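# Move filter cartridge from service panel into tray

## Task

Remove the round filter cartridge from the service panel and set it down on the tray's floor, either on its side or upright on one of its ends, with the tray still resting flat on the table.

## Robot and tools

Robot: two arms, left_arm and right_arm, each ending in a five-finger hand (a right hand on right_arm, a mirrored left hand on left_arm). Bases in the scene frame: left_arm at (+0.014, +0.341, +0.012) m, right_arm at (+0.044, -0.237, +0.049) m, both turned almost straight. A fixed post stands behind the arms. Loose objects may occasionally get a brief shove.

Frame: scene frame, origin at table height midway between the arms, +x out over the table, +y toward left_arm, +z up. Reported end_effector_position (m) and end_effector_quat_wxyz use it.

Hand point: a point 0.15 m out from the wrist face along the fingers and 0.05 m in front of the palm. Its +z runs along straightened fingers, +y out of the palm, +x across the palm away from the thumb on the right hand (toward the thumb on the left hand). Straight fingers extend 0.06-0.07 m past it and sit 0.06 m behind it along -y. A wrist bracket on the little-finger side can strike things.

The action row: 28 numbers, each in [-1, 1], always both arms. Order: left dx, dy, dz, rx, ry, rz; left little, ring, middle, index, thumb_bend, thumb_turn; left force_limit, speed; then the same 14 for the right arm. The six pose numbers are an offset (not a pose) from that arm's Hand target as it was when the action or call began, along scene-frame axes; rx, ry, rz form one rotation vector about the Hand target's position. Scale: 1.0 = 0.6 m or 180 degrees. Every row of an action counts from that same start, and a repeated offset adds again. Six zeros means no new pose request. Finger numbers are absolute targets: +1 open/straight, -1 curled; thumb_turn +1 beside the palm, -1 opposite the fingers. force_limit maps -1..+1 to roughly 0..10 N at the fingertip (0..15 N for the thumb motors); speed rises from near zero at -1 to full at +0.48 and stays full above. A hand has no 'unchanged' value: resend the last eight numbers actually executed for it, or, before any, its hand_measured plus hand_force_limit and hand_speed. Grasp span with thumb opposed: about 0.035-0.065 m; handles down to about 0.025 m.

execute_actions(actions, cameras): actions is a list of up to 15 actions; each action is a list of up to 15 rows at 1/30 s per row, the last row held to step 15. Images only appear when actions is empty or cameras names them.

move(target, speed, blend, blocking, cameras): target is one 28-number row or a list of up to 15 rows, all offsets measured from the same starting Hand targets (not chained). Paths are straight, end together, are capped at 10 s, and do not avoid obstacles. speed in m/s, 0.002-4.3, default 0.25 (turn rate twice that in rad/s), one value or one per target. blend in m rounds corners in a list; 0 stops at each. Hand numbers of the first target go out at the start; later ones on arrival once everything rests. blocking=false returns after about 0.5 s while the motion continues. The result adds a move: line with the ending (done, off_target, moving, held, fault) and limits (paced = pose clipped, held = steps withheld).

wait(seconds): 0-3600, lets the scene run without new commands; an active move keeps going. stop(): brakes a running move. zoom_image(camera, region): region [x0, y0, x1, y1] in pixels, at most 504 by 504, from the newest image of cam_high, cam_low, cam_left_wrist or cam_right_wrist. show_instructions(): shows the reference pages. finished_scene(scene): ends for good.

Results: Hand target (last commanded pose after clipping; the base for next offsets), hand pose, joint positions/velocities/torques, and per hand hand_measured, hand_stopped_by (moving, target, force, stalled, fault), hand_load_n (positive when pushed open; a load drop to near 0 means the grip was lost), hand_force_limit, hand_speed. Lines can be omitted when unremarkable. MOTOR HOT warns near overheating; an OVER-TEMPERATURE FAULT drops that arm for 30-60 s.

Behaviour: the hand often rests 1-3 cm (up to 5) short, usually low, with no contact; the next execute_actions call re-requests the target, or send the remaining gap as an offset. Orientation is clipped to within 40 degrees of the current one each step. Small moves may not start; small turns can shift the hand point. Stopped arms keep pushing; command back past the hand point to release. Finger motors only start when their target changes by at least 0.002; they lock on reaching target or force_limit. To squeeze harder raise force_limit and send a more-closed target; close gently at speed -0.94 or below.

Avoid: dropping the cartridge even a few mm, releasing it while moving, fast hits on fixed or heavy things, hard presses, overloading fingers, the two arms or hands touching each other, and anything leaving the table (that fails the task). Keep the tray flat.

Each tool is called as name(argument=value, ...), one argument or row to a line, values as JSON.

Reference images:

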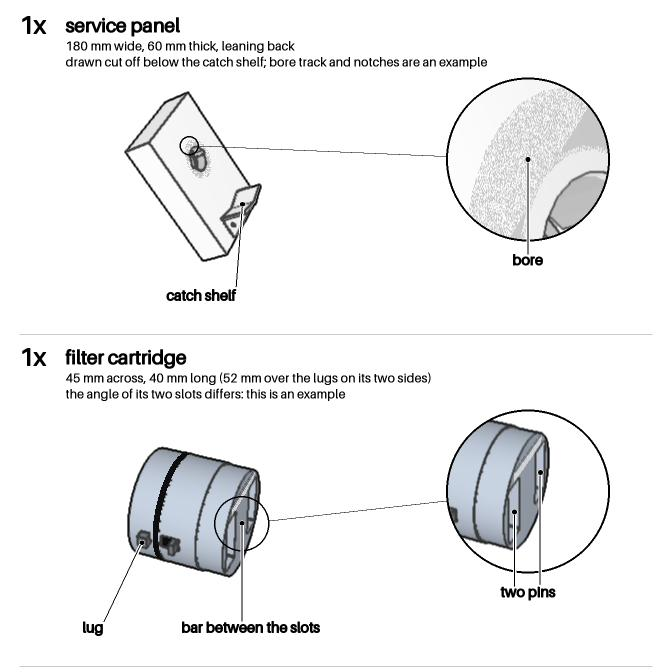

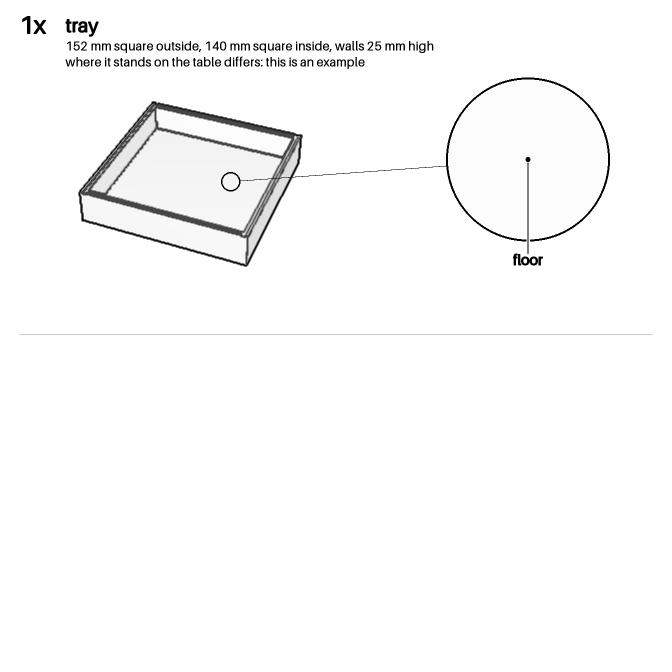

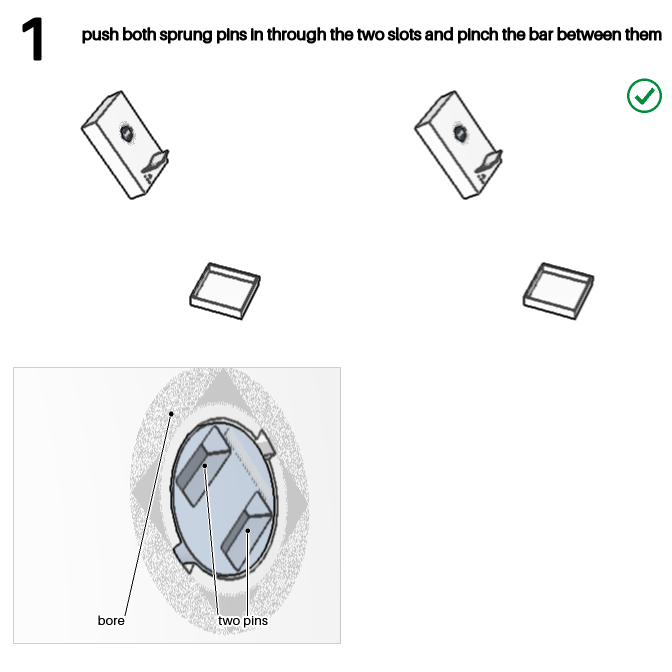

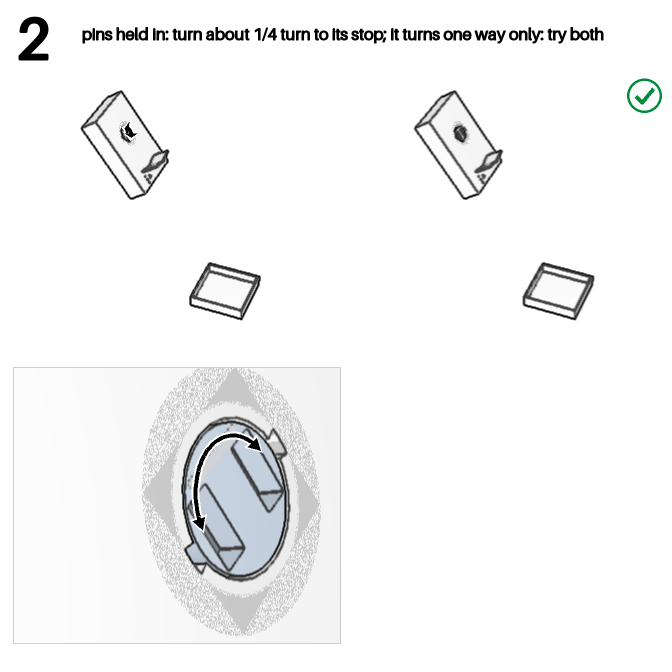

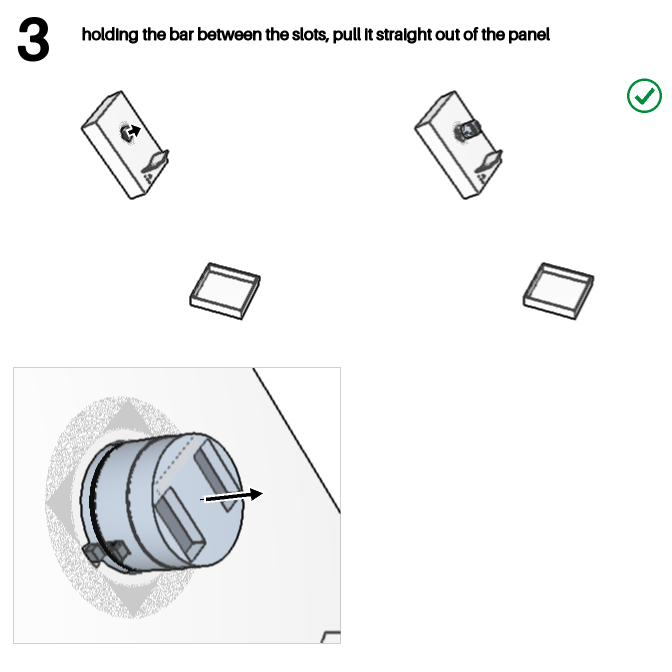

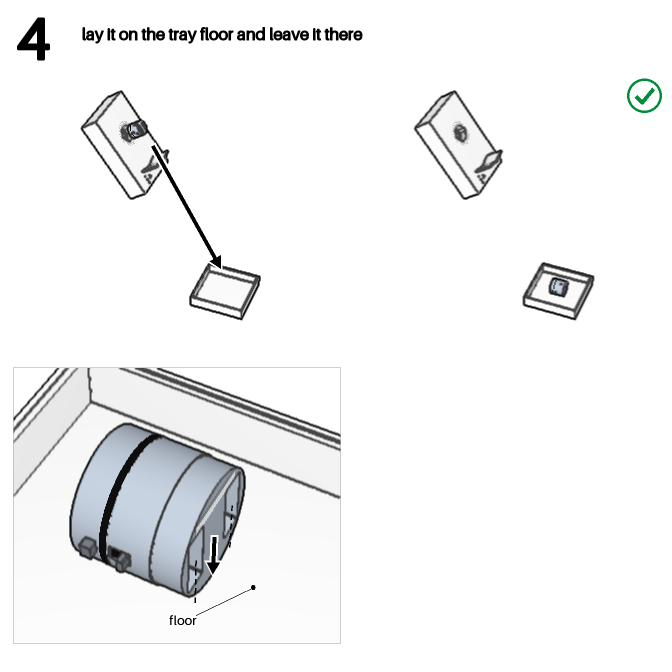

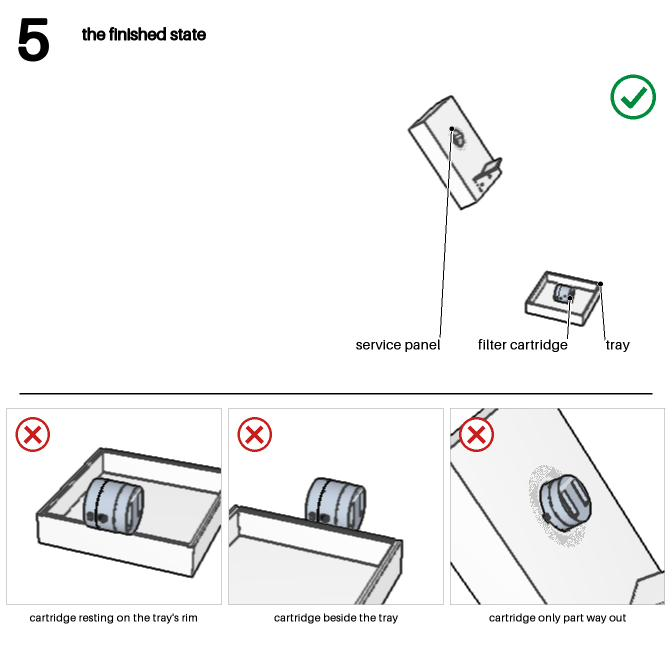

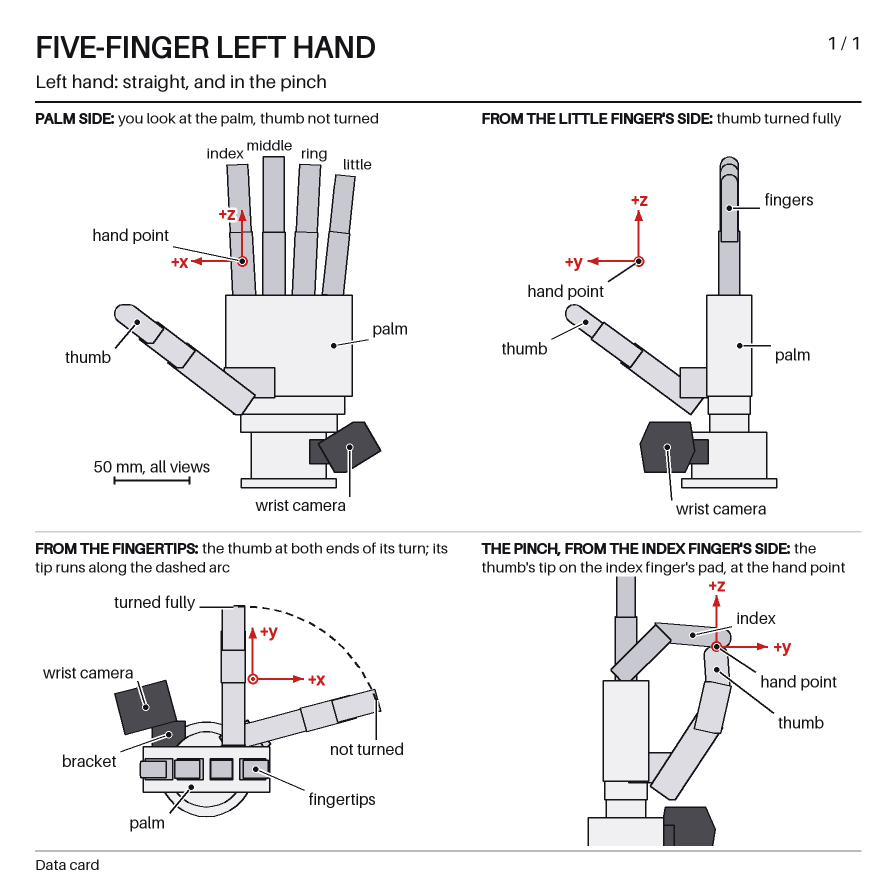

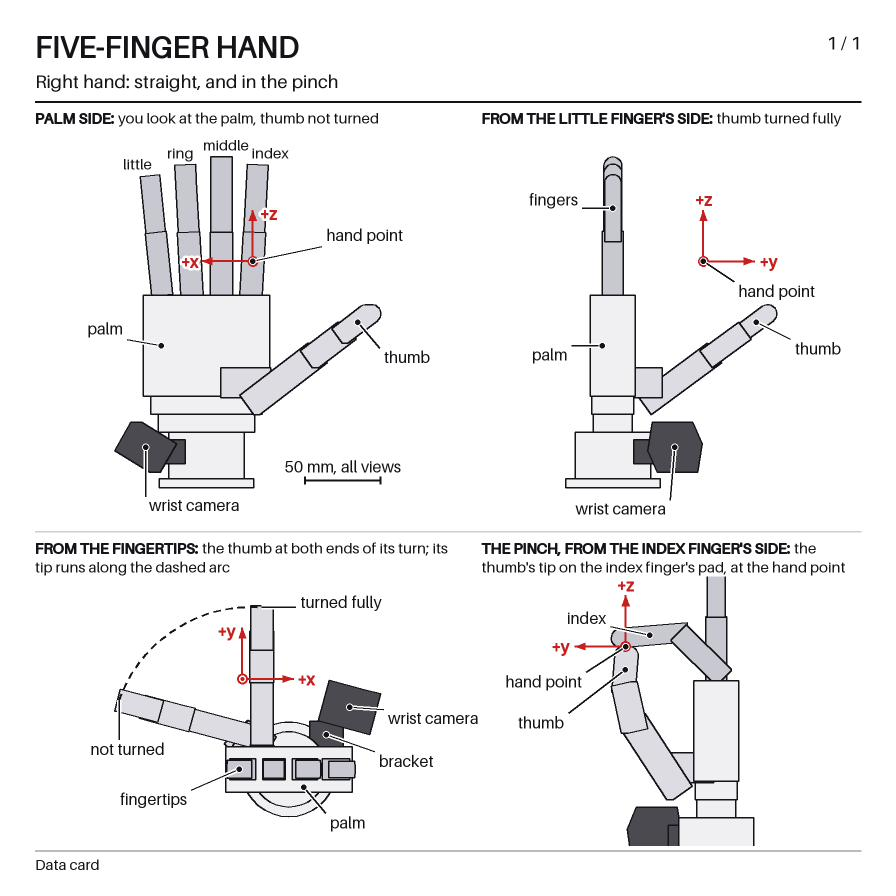

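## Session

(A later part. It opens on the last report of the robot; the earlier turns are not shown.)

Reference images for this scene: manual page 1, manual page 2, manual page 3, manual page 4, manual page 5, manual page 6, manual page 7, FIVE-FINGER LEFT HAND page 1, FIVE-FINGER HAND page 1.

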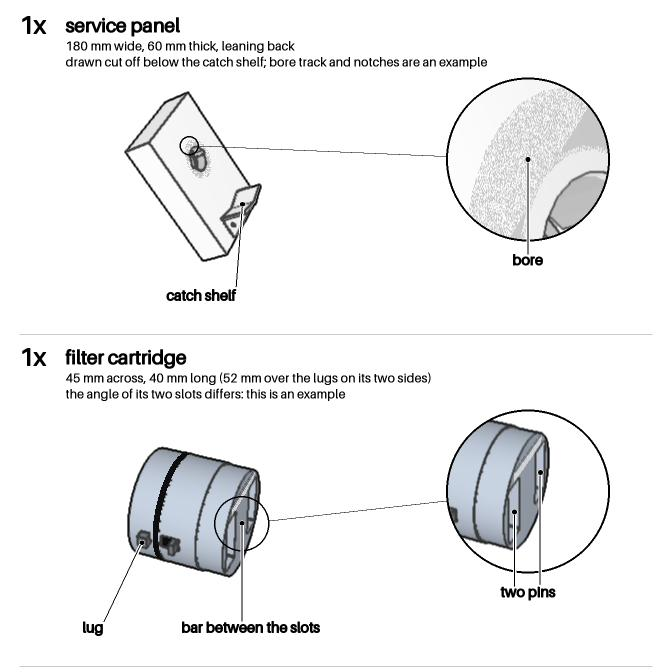

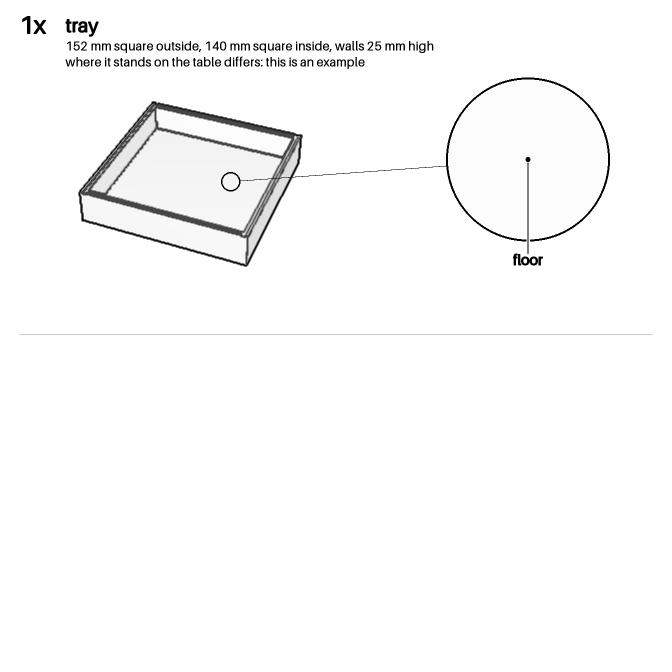

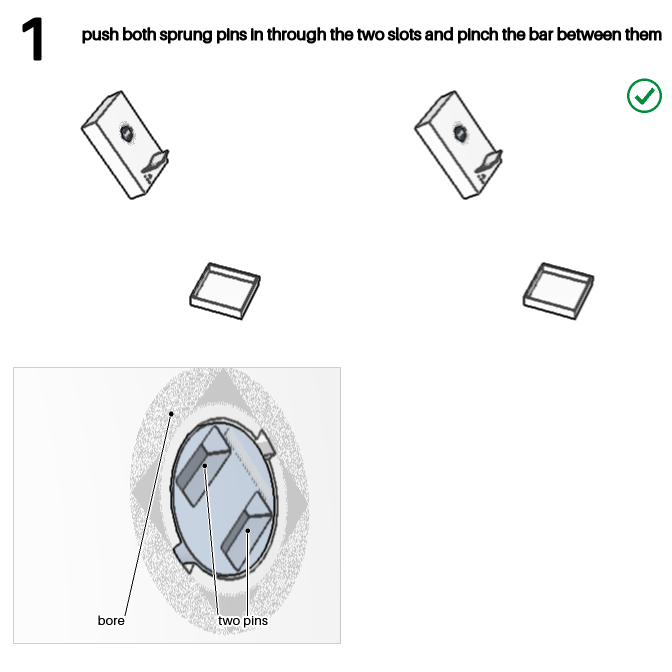

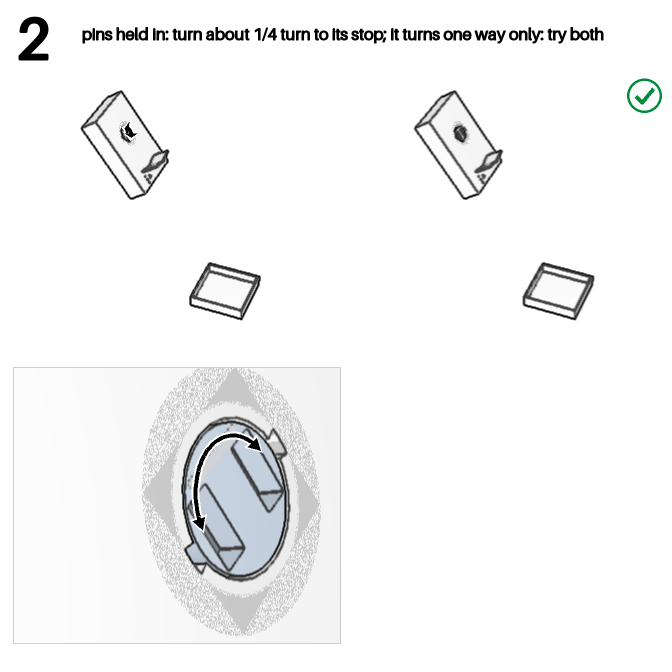

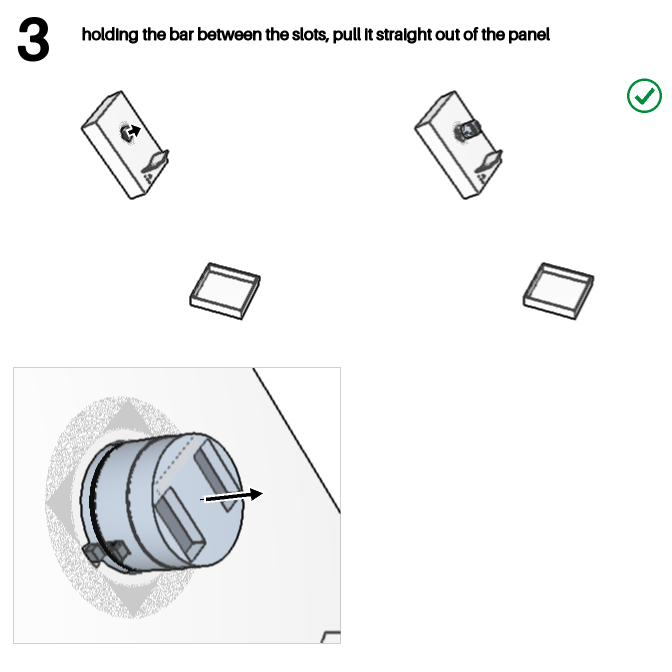

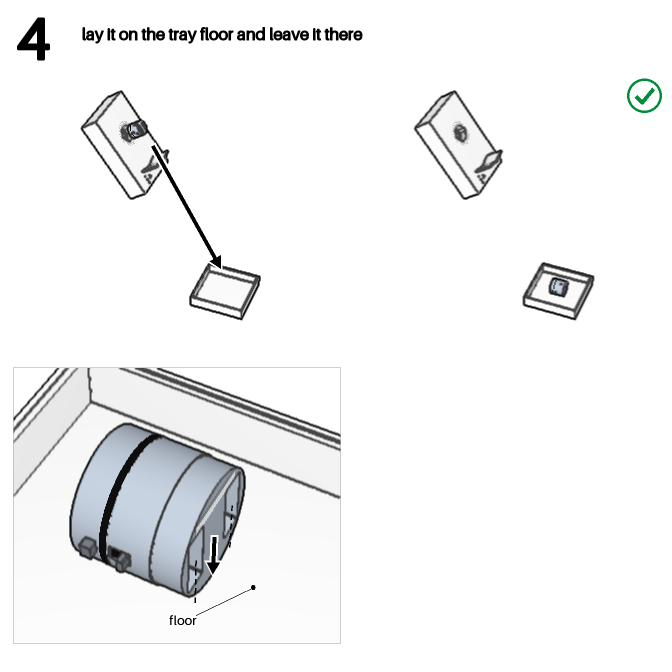

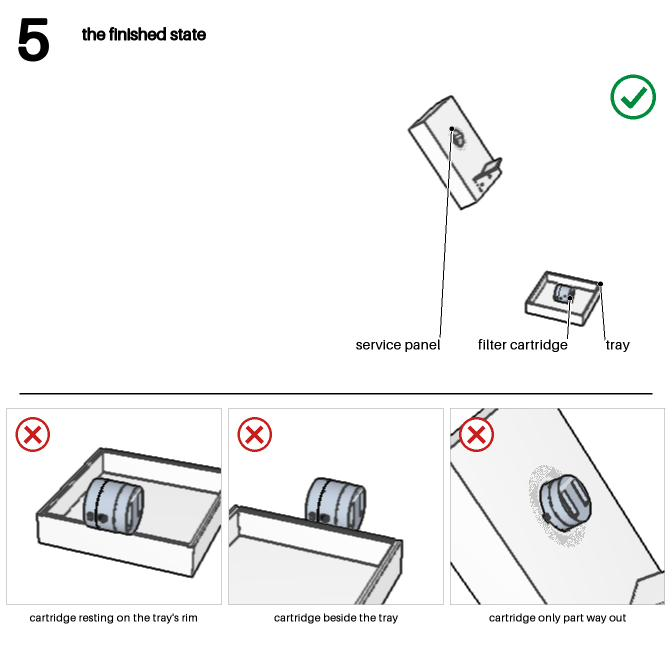

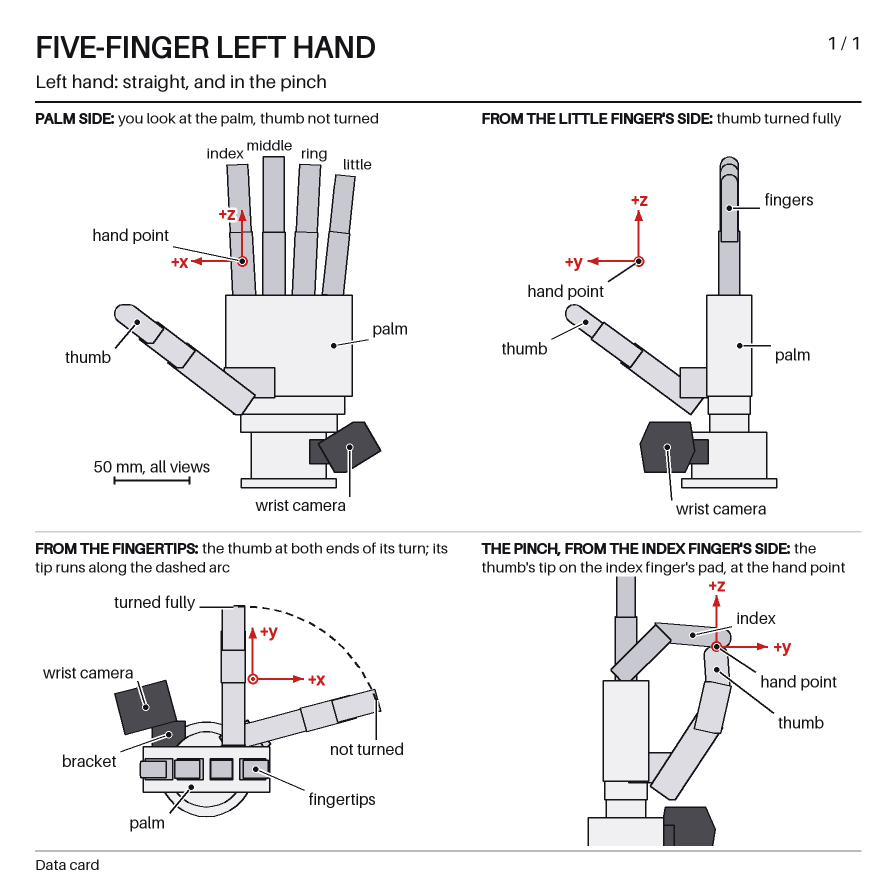

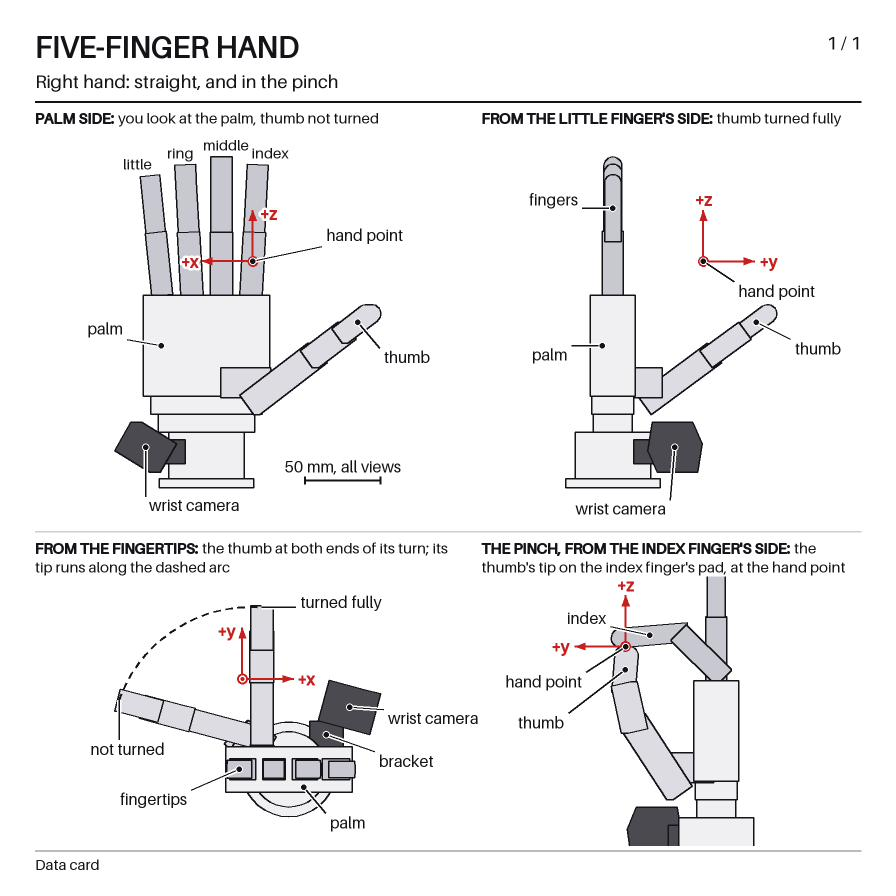

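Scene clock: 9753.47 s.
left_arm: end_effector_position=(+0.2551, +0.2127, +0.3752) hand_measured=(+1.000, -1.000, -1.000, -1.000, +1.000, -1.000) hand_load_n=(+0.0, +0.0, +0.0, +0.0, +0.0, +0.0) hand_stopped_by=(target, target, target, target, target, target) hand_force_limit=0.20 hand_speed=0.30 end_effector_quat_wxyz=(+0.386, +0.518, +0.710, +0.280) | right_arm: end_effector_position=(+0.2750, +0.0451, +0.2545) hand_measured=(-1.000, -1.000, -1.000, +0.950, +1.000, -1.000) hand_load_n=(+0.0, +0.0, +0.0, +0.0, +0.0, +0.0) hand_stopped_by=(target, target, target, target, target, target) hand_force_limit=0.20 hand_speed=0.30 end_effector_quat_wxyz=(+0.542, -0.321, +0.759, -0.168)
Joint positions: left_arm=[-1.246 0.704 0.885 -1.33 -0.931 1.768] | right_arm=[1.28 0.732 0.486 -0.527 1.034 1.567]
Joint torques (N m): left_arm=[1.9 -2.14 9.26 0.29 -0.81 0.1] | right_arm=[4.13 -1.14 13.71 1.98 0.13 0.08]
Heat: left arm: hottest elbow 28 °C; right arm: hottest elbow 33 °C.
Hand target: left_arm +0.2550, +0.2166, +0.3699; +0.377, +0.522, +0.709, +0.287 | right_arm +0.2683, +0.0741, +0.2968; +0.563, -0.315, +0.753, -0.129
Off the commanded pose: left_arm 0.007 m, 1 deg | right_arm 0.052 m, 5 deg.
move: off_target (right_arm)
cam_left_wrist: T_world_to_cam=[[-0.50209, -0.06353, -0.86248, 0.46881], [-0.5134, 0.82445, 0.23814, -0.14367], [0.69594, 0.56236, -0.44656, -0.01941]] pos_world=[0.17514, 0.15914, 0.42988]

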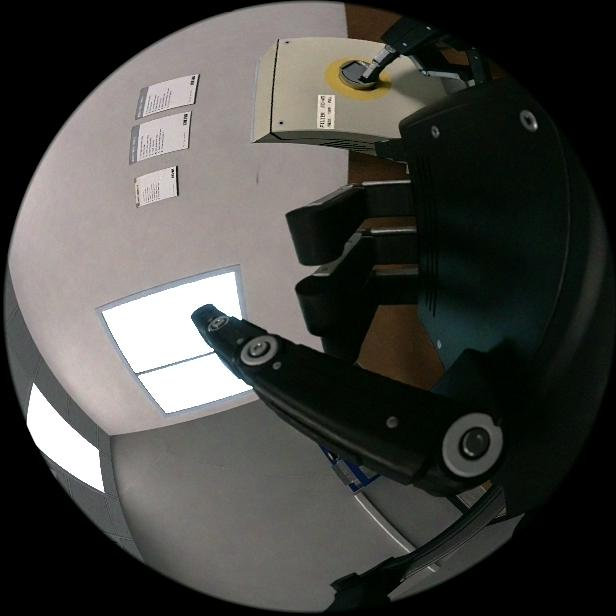

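move(
  target=[0,0,0,0,0,0,1,-1,-1,-1,1,-1,0.2,0.3,-0.0205,0,0.0144,0,0,0,-1,-1,-1,1,1,-1,0.2,0.3],
  speed=0.05,
  cameras=["cam_left_wrist"],
)

zoom_image(
  camera="cam_left_wrist",
  region=[310, 40, 380, 110],
)

Scene clock: 9760.40 s.
left_arm: end_effector_position=(+0.2551, +0.2127, +0.3752) hand_measured=(+1.000, -1.000, -1.000, -1.000, +1.000, -1.000) hand_load_n=(+0.0, +0.0, +0.5, +0.0, +0.0, +0.0) hand_stopped_by=(target, target, target, target, target, target) hand_force_limit=0.20 hand_speed=0.30 end_effector_quat_wxyz=(+0.386, +0.518, +0.710, +0.280) | right_arm: end_effector_position=(+0.2545, +0.0620, +0.2770) hand_measured=(-1.000, -1.000, -1.000, +0.948, +1.000, -1.000) hand_load_n=(+0.0, +0.0, +0.0, -1.5, +0.0, +0.0) hand_stopped_by=(target, target, target, target, target, target) hand_force_limit=0.20 hand_speed=0.30 end_effector_quat_wxyz=(+0.550, -0.332, +0.752, -0.148)
Joint positions: left_arm=[-1.246 0.704 0.885 -1.33 -0.931 1.768] | right_arm=[1.368 0.732 0.543 -0.616 1.063 1.63]
Joint torques (N m): left_arm=[1.85 -2.14 9.29 0.32 -0.81 0.11] | right_arm=[1.9 -1.03 11.99 1.65 0.66 0.21]
Heat: left arm: hottest elbow 28 °C; right arm: hottest elbow 34 °C.
Hand target: left_arm +0.2550, +0.2166, +0.3699; +0.377, +0.522, +0.709, +0.287 | right_arm +0.2560, +0.0740, +0.3054; +0.563, -0.315, +0.753, -0.129
Off the commanded pose: left_arm 0.007 m, 1 deg | right_arm 0.031 m, 3 deg.
move: off_target (right_arm)
cam_left_wrist: T_world_to_cam=[[-0.50209, -0.06353, -0.86248, 0.46881], [-0.5134, 0.82445, 0.23814, -0.14367], [0.69594, 0.56236, -0.44656, -0.01941]] pos_world=[0.17514, 0.15914, 0.42988]

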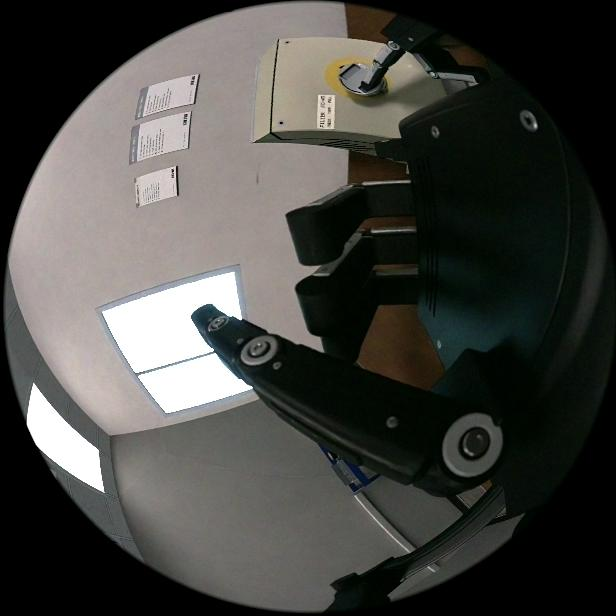

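Scaled by 7.200 from the camera's image (finer frame: 880x880).

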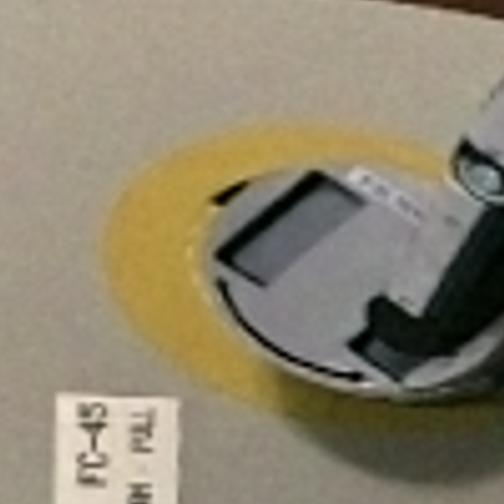

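execute_actions(
  actions=[],
  cameras=["cam_high", "cam_left_wrist", "cam_right_wrist"],
)

zoom_image(
  camera="cam_left_wrist",
  region=[300, 30, 420, 150],
)

Scene clock: 9764.13 s.
left_arm: end_effector_position=(+0.2551, +0.2127, +0.3752) hand_measured=(+1.000, -1.000, -1.000, -1.000, +1.000, -1.000) hand_load_n=(+0.0, +0.0, -0.5, +0.0, +0.0, +0.0) hand_stopped_by=(target, target, target, target, target, target) hand_force_limit=0.20 hand_speed=0.30 end_effector_quat_wxyz=(+0.386, +0.518, +0.710, +0.280) | right_arm: end_effector_position=(+0.2545, +0.0620, +0.2770) hand_measured=(-1.000, -1.000, -1.000, +0.948, +1.000, -1.000) hand_load_n=(+0.0, +0.0, +0.5, -1.5, +0.0, +0.0) hand_stopped_by=(target, target, target, target, target, target) hand_force_limit=0.20 hand_speed=0.30 end_effector_quat_wxyz=(+0.550, -0.332, +0.752, -0.148)
Joint positions: left_arm=[-1.246 0.704 0.885 -1.33 -0.931 1.768] | right_arm=[1.368 0.732 0.543 -0.616 1.063 1.63]
Joint velocities: within noise
Joint torques (N m): left_arm=[1.73 -1.96 9.29 0.29 -0.8 0.1] | right_arm=[1.73 -0.91 12.04 1.62 0.66 0.2]
Heat: left arm: hottest elbow 28 °C; right arm: hottest elbow 34 °C.
Hand target: left_arm +0.2550, +0.2166, +0.3699; +0.377, +0.522, +0.709, +0.287 | right_arm +0.2560, +0.0740, +0.3054; +0.563, -0.315, +0.753, -0.129
Off the commanded pose: left_arm 0.007 m, 1 deg | right_arm 0.031 m, 3 deg.
camera_calibration:
cam_left_wrist: T_world_to_cam=[[-0.50209, -0.06353, -0.86248, 0.46881], [-0.5134, 0.82445, 0.23814, -0.14367], [0.69594, 0.56236, -0.44656, -0.01941]] pos_world=[0.17514, 0.15914, 0.42988]
cam_right_wrist: T_world_to_cam=[[-0.42632, 0.49688, -0.75589, 0.28003], [-0.40723, 0.64074, 0.65086, -0.11713], [0.80772, 0.5853, -0.07081, -0.11026]] pos_world=[0.16074, 0.00045, 0.2801]
Images, in order (width x height): cam_high 896x504, cam_left_wrist 616x616, cam_right_wrist 616x616.

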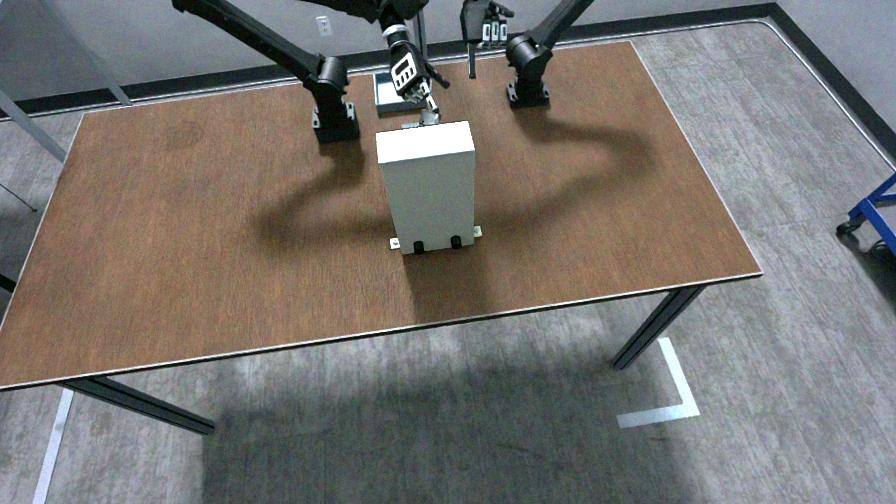

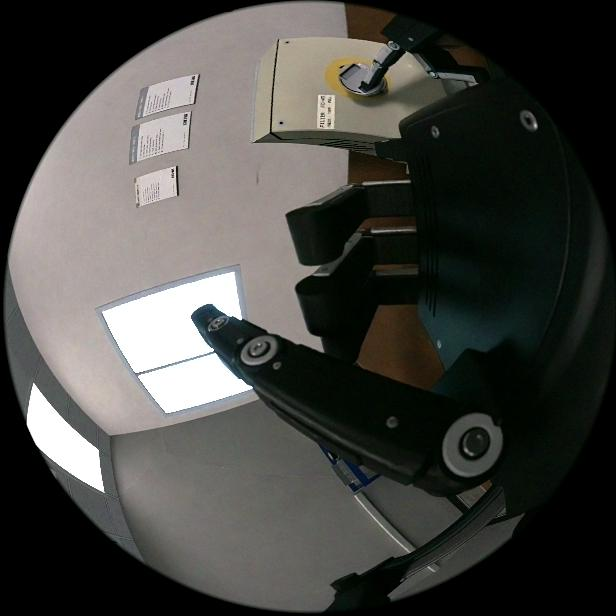

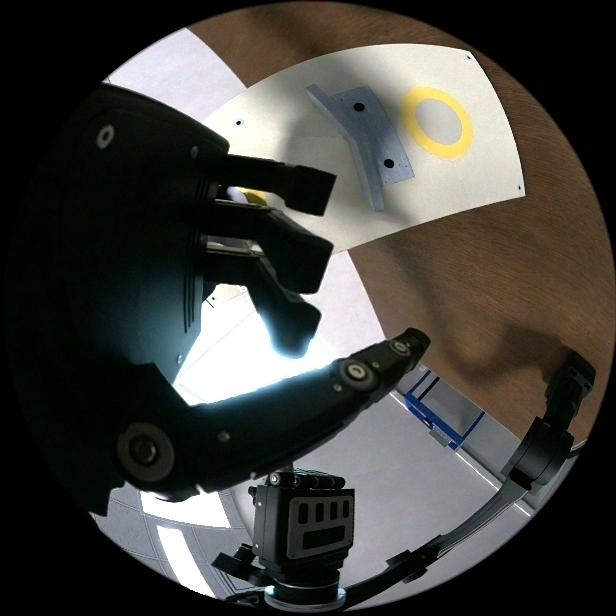

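Scaled by 4.200 from the camera's image (finer frame: 880x880).

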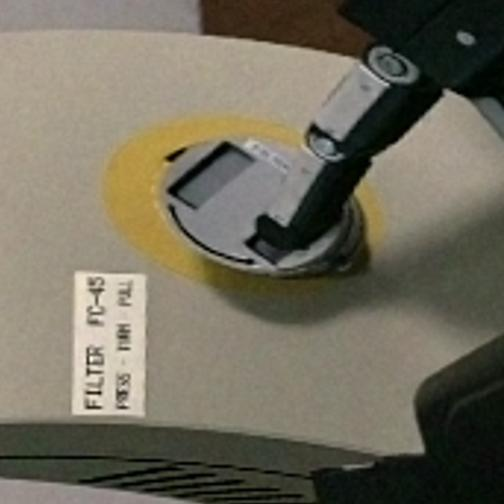

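zoom_image(
  camera="cam_left_wrist",
  region=[330, 50, 400, 110],
)

zoom_image(
  camera="cam_right_wrist",
  region=[190, 150, 290, 250],
)

zoom_image(
  camera="cam_high",
  region=[370, 60, 470, 140],
)

Scaled by 7.200 from the camera's image (finer frame: 880x880).

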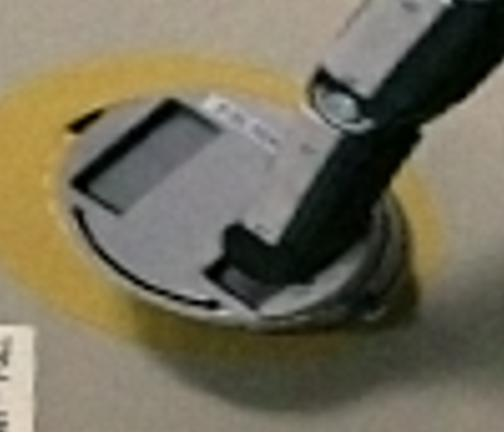

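Scaled by 5.040 from the camera's image (finer frame: 880x880).

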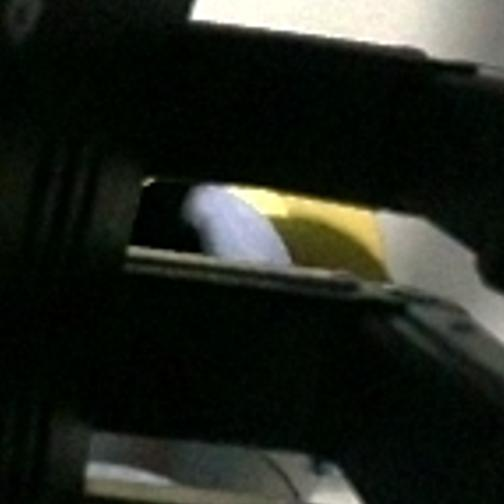

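Scaled by 5.040 from the camera's image (finer frame: 1280x720).

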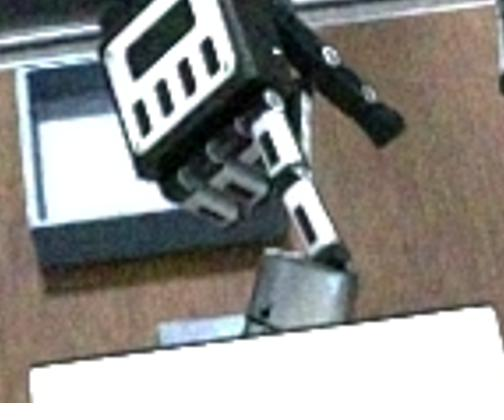

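move(
  target=[0,0,0,0,0,0,1,-1,-1,-1,1,-1,0.2,0.3,-0.0383,-0.01,-0.015,0,0,0,-1,-1,-1,1,1,-1,0.2,0.3],
  speed=0.05,
  cameras=["cam_left_wrist", "cam_high"],
)

zoom_image(
  camera="cam_left_wrist",
  region=[310, 40, 400, 130],
)

zoom_image(
  camera="cam_high",
  region=[370, 60, 470, 140],
)

Scene clock: 9873.40 s.
left_arm: end_effector_position=(+0.2551, +0.2127, +0.3752) hand_measured=(+1.000, -1.000, -1.000, -1.000, +1.000, -1.000) hand_load_n=(+0.0, +0.5, +0.0, +0.0, +0.0, +0.0) hand_stopped_by=(target, target, target, target, target, target) hand_force_limit=0.20 hand_speed=0.30 end_effector_quat_wxyz=(+0.386, +0.518, +0.710, +0.280) | right_arm: end_effector_position=(+0.2324, +0.0590, +0.2710) hand_measured=(-1.000, -1.000, -1.000, +0.948, +1.000, -1.000) hand_load_n=(+0.0, +0.0, +0.0, -1.5, +0.0, +0.0) hand_stopped_by=(target, target, target, target, target, target) hand_force_limit=0.20 hand_speed=0.30 end_effector_quat_wxyz=(+0.551, -0.332, +0.752, -0.144)
Joint positions: left_arm=[-1.246 0.704 0.885 -1.33 -0.931 1.768] | right_arm=[1.467 0.732 0.543 -0.754 1.123 1.792]
Joint torques (N m): left_arm=[1.73 -2.14 9.25 0.31 -0.81 0.1] | right_arm=[1.67 -0.97 11.41 1.25 1.01 0.22]
Heat: left arm: hottest elbow 28 °C; right arm: hottest elbow 35 °C.
Hand target: left_arm +0.2550, +0.2166, +0.3699; +0.377, +0.522, +0.709, +0.287 | right_arm +0.2330, +0.0681, +0.2964; +0.563, -0.315, +0.753, -0.129
Off the commanded pose: left_arm 0.007 m, 1 deg | right_arm 0.027 m, 3 deg.
move: off_target (right_arm)
cam_left_wrist: T_world_to_cam=[[-0.50209, -0.06353, -0.86248, 0.46881], [-0.5134, 0.82445, 0.23814, -0.14367], [0.69594, 0.56236, -0.44656, -0.01941]] pos_world=[0.17514, 0.15914, 0.42988]
Images, in order (width x height): cam_high 896x504, cam_left_wrist 616x616.

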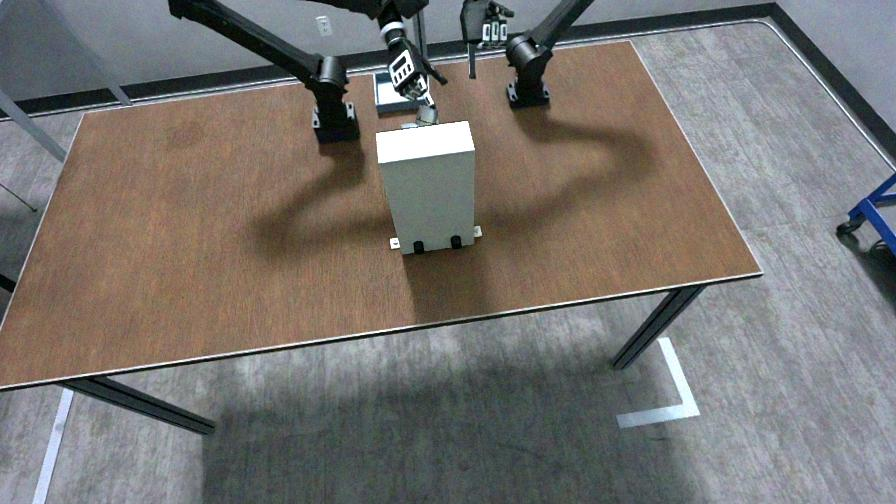

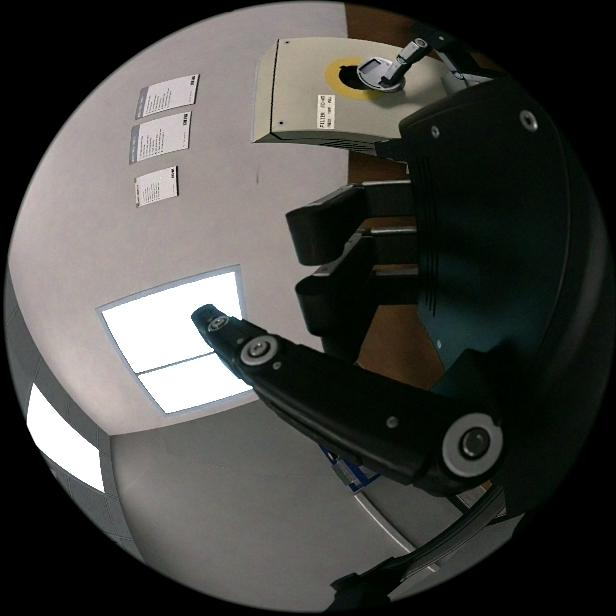

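Scaled by 5.600 from the camera's image (finer frame: 880x880).

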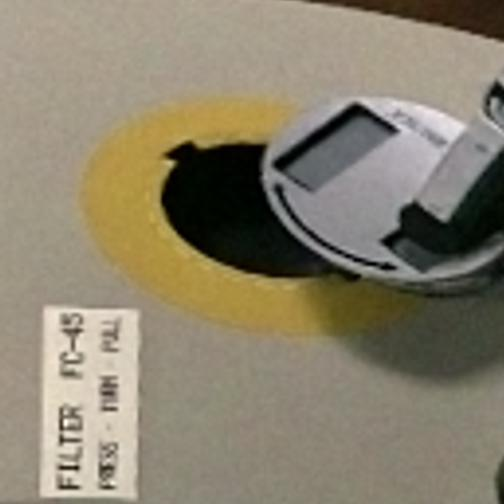

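Scaled by 5.040 from the camera's image (finer frame: 1280x720).

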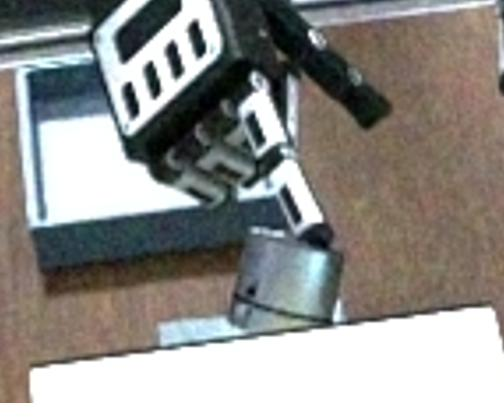

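move(
  target=[0.125,0.138,-0.117,0,0,0,1,-1,-1,-1,1,-1,0.2,0.3,-0.105,-0.03,0.0727,0,0,0,-1,-1,-1,1,1,-1,0.2,0.3],
  speed=0.12,
  cameras=["cam_high"],
)

zoom_image(
  camera="cam_high",
  region=[340, 0, 500, 140],
)

Scene clock: 9891.90 s.
left_arm: end_effector_position=(+0.3256, +0.2964, +0.3042) hand_measured=(+1.000, -1.000, -1.000, -1.000, +1.000, -1.000) hand_load_n=(+0.0, +0.0, +0.0, -0.5, +0.0, +0.0) hand_stopped_by=(target, target, target, target, target, target) hand_force_limit=0.20 hand_speed=0.30 end_effector_quat_wxyz=(+0.334, +0.421, +0.787, +0.302) | right_arm: end_effector_position=(+0.1734, +0.0445, +0.3100) hand_measured=(-1.000, -1.000, -1.000, +0.948, +1.000, -1.000) hand_load_n=(+0.5, +0.0, +0.0, -1.5, +0.0, +0.0) hand_stopped_by=(target, target, target, target, target, target) hand_force_limit=0.20 hand_speed=0.30 end_effector_quat_wxyz=(+0.557, -0.378, +0.730, -0.121)
Joint positions: left_arm=[-0.718 0.692 0.707 -0.949 -0.739 2.058] | right_arm=[1.724 0.675 0.657 -1.234 1.193 2.11]
Joint torques (N m): left_arm=[2.61 -1.49 10.19 1.76 -0.54 0.12] | right_arm=[1.79 -1.14 11.74 0.76 0.95 0.21]
Heat: left arm: hottest elbow 28 °C; right arm: hottest elbow 35 °C.
Hand target: left_arm +0.3300, +0.2994, +0.2996; +0.376, +0.522, +0.709, +0.287 | right_arm +0.1700, +0.0501, +0.3400; +0.563, -0.315, +0.753, -0.129
Off the commanded pose: left_arm 0.007 m, 16 deg | right_arm 0.031 m, 8 deg.
joint sent to its limit (left arm) — joint 6 (wrist roll), upper limit. The joint targets are off in orientation, not in position.
joint sent to its limit (right arm) — joint 6 (wrist roll), upper limit. The joint targets are off in orientation, not in position.
move: off_target (left_arm, right_arm)

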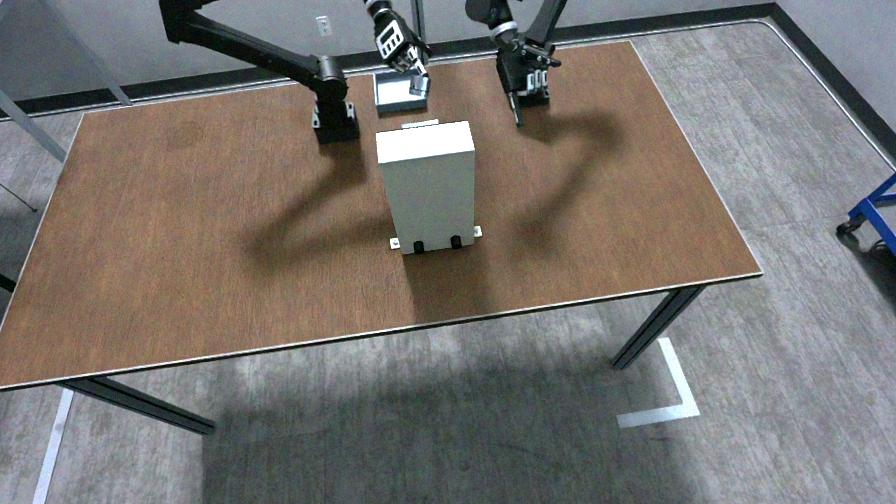

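Scaled by 3.150 from the camera's image (finer frame: 1280x720).

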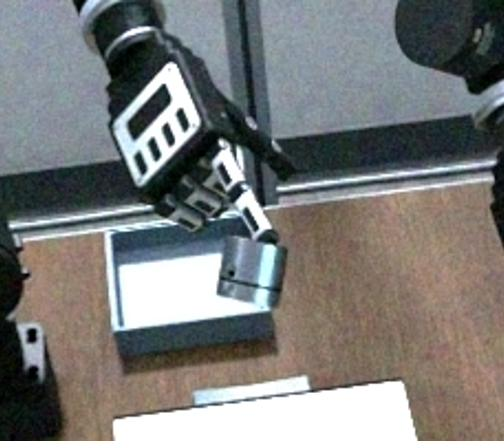

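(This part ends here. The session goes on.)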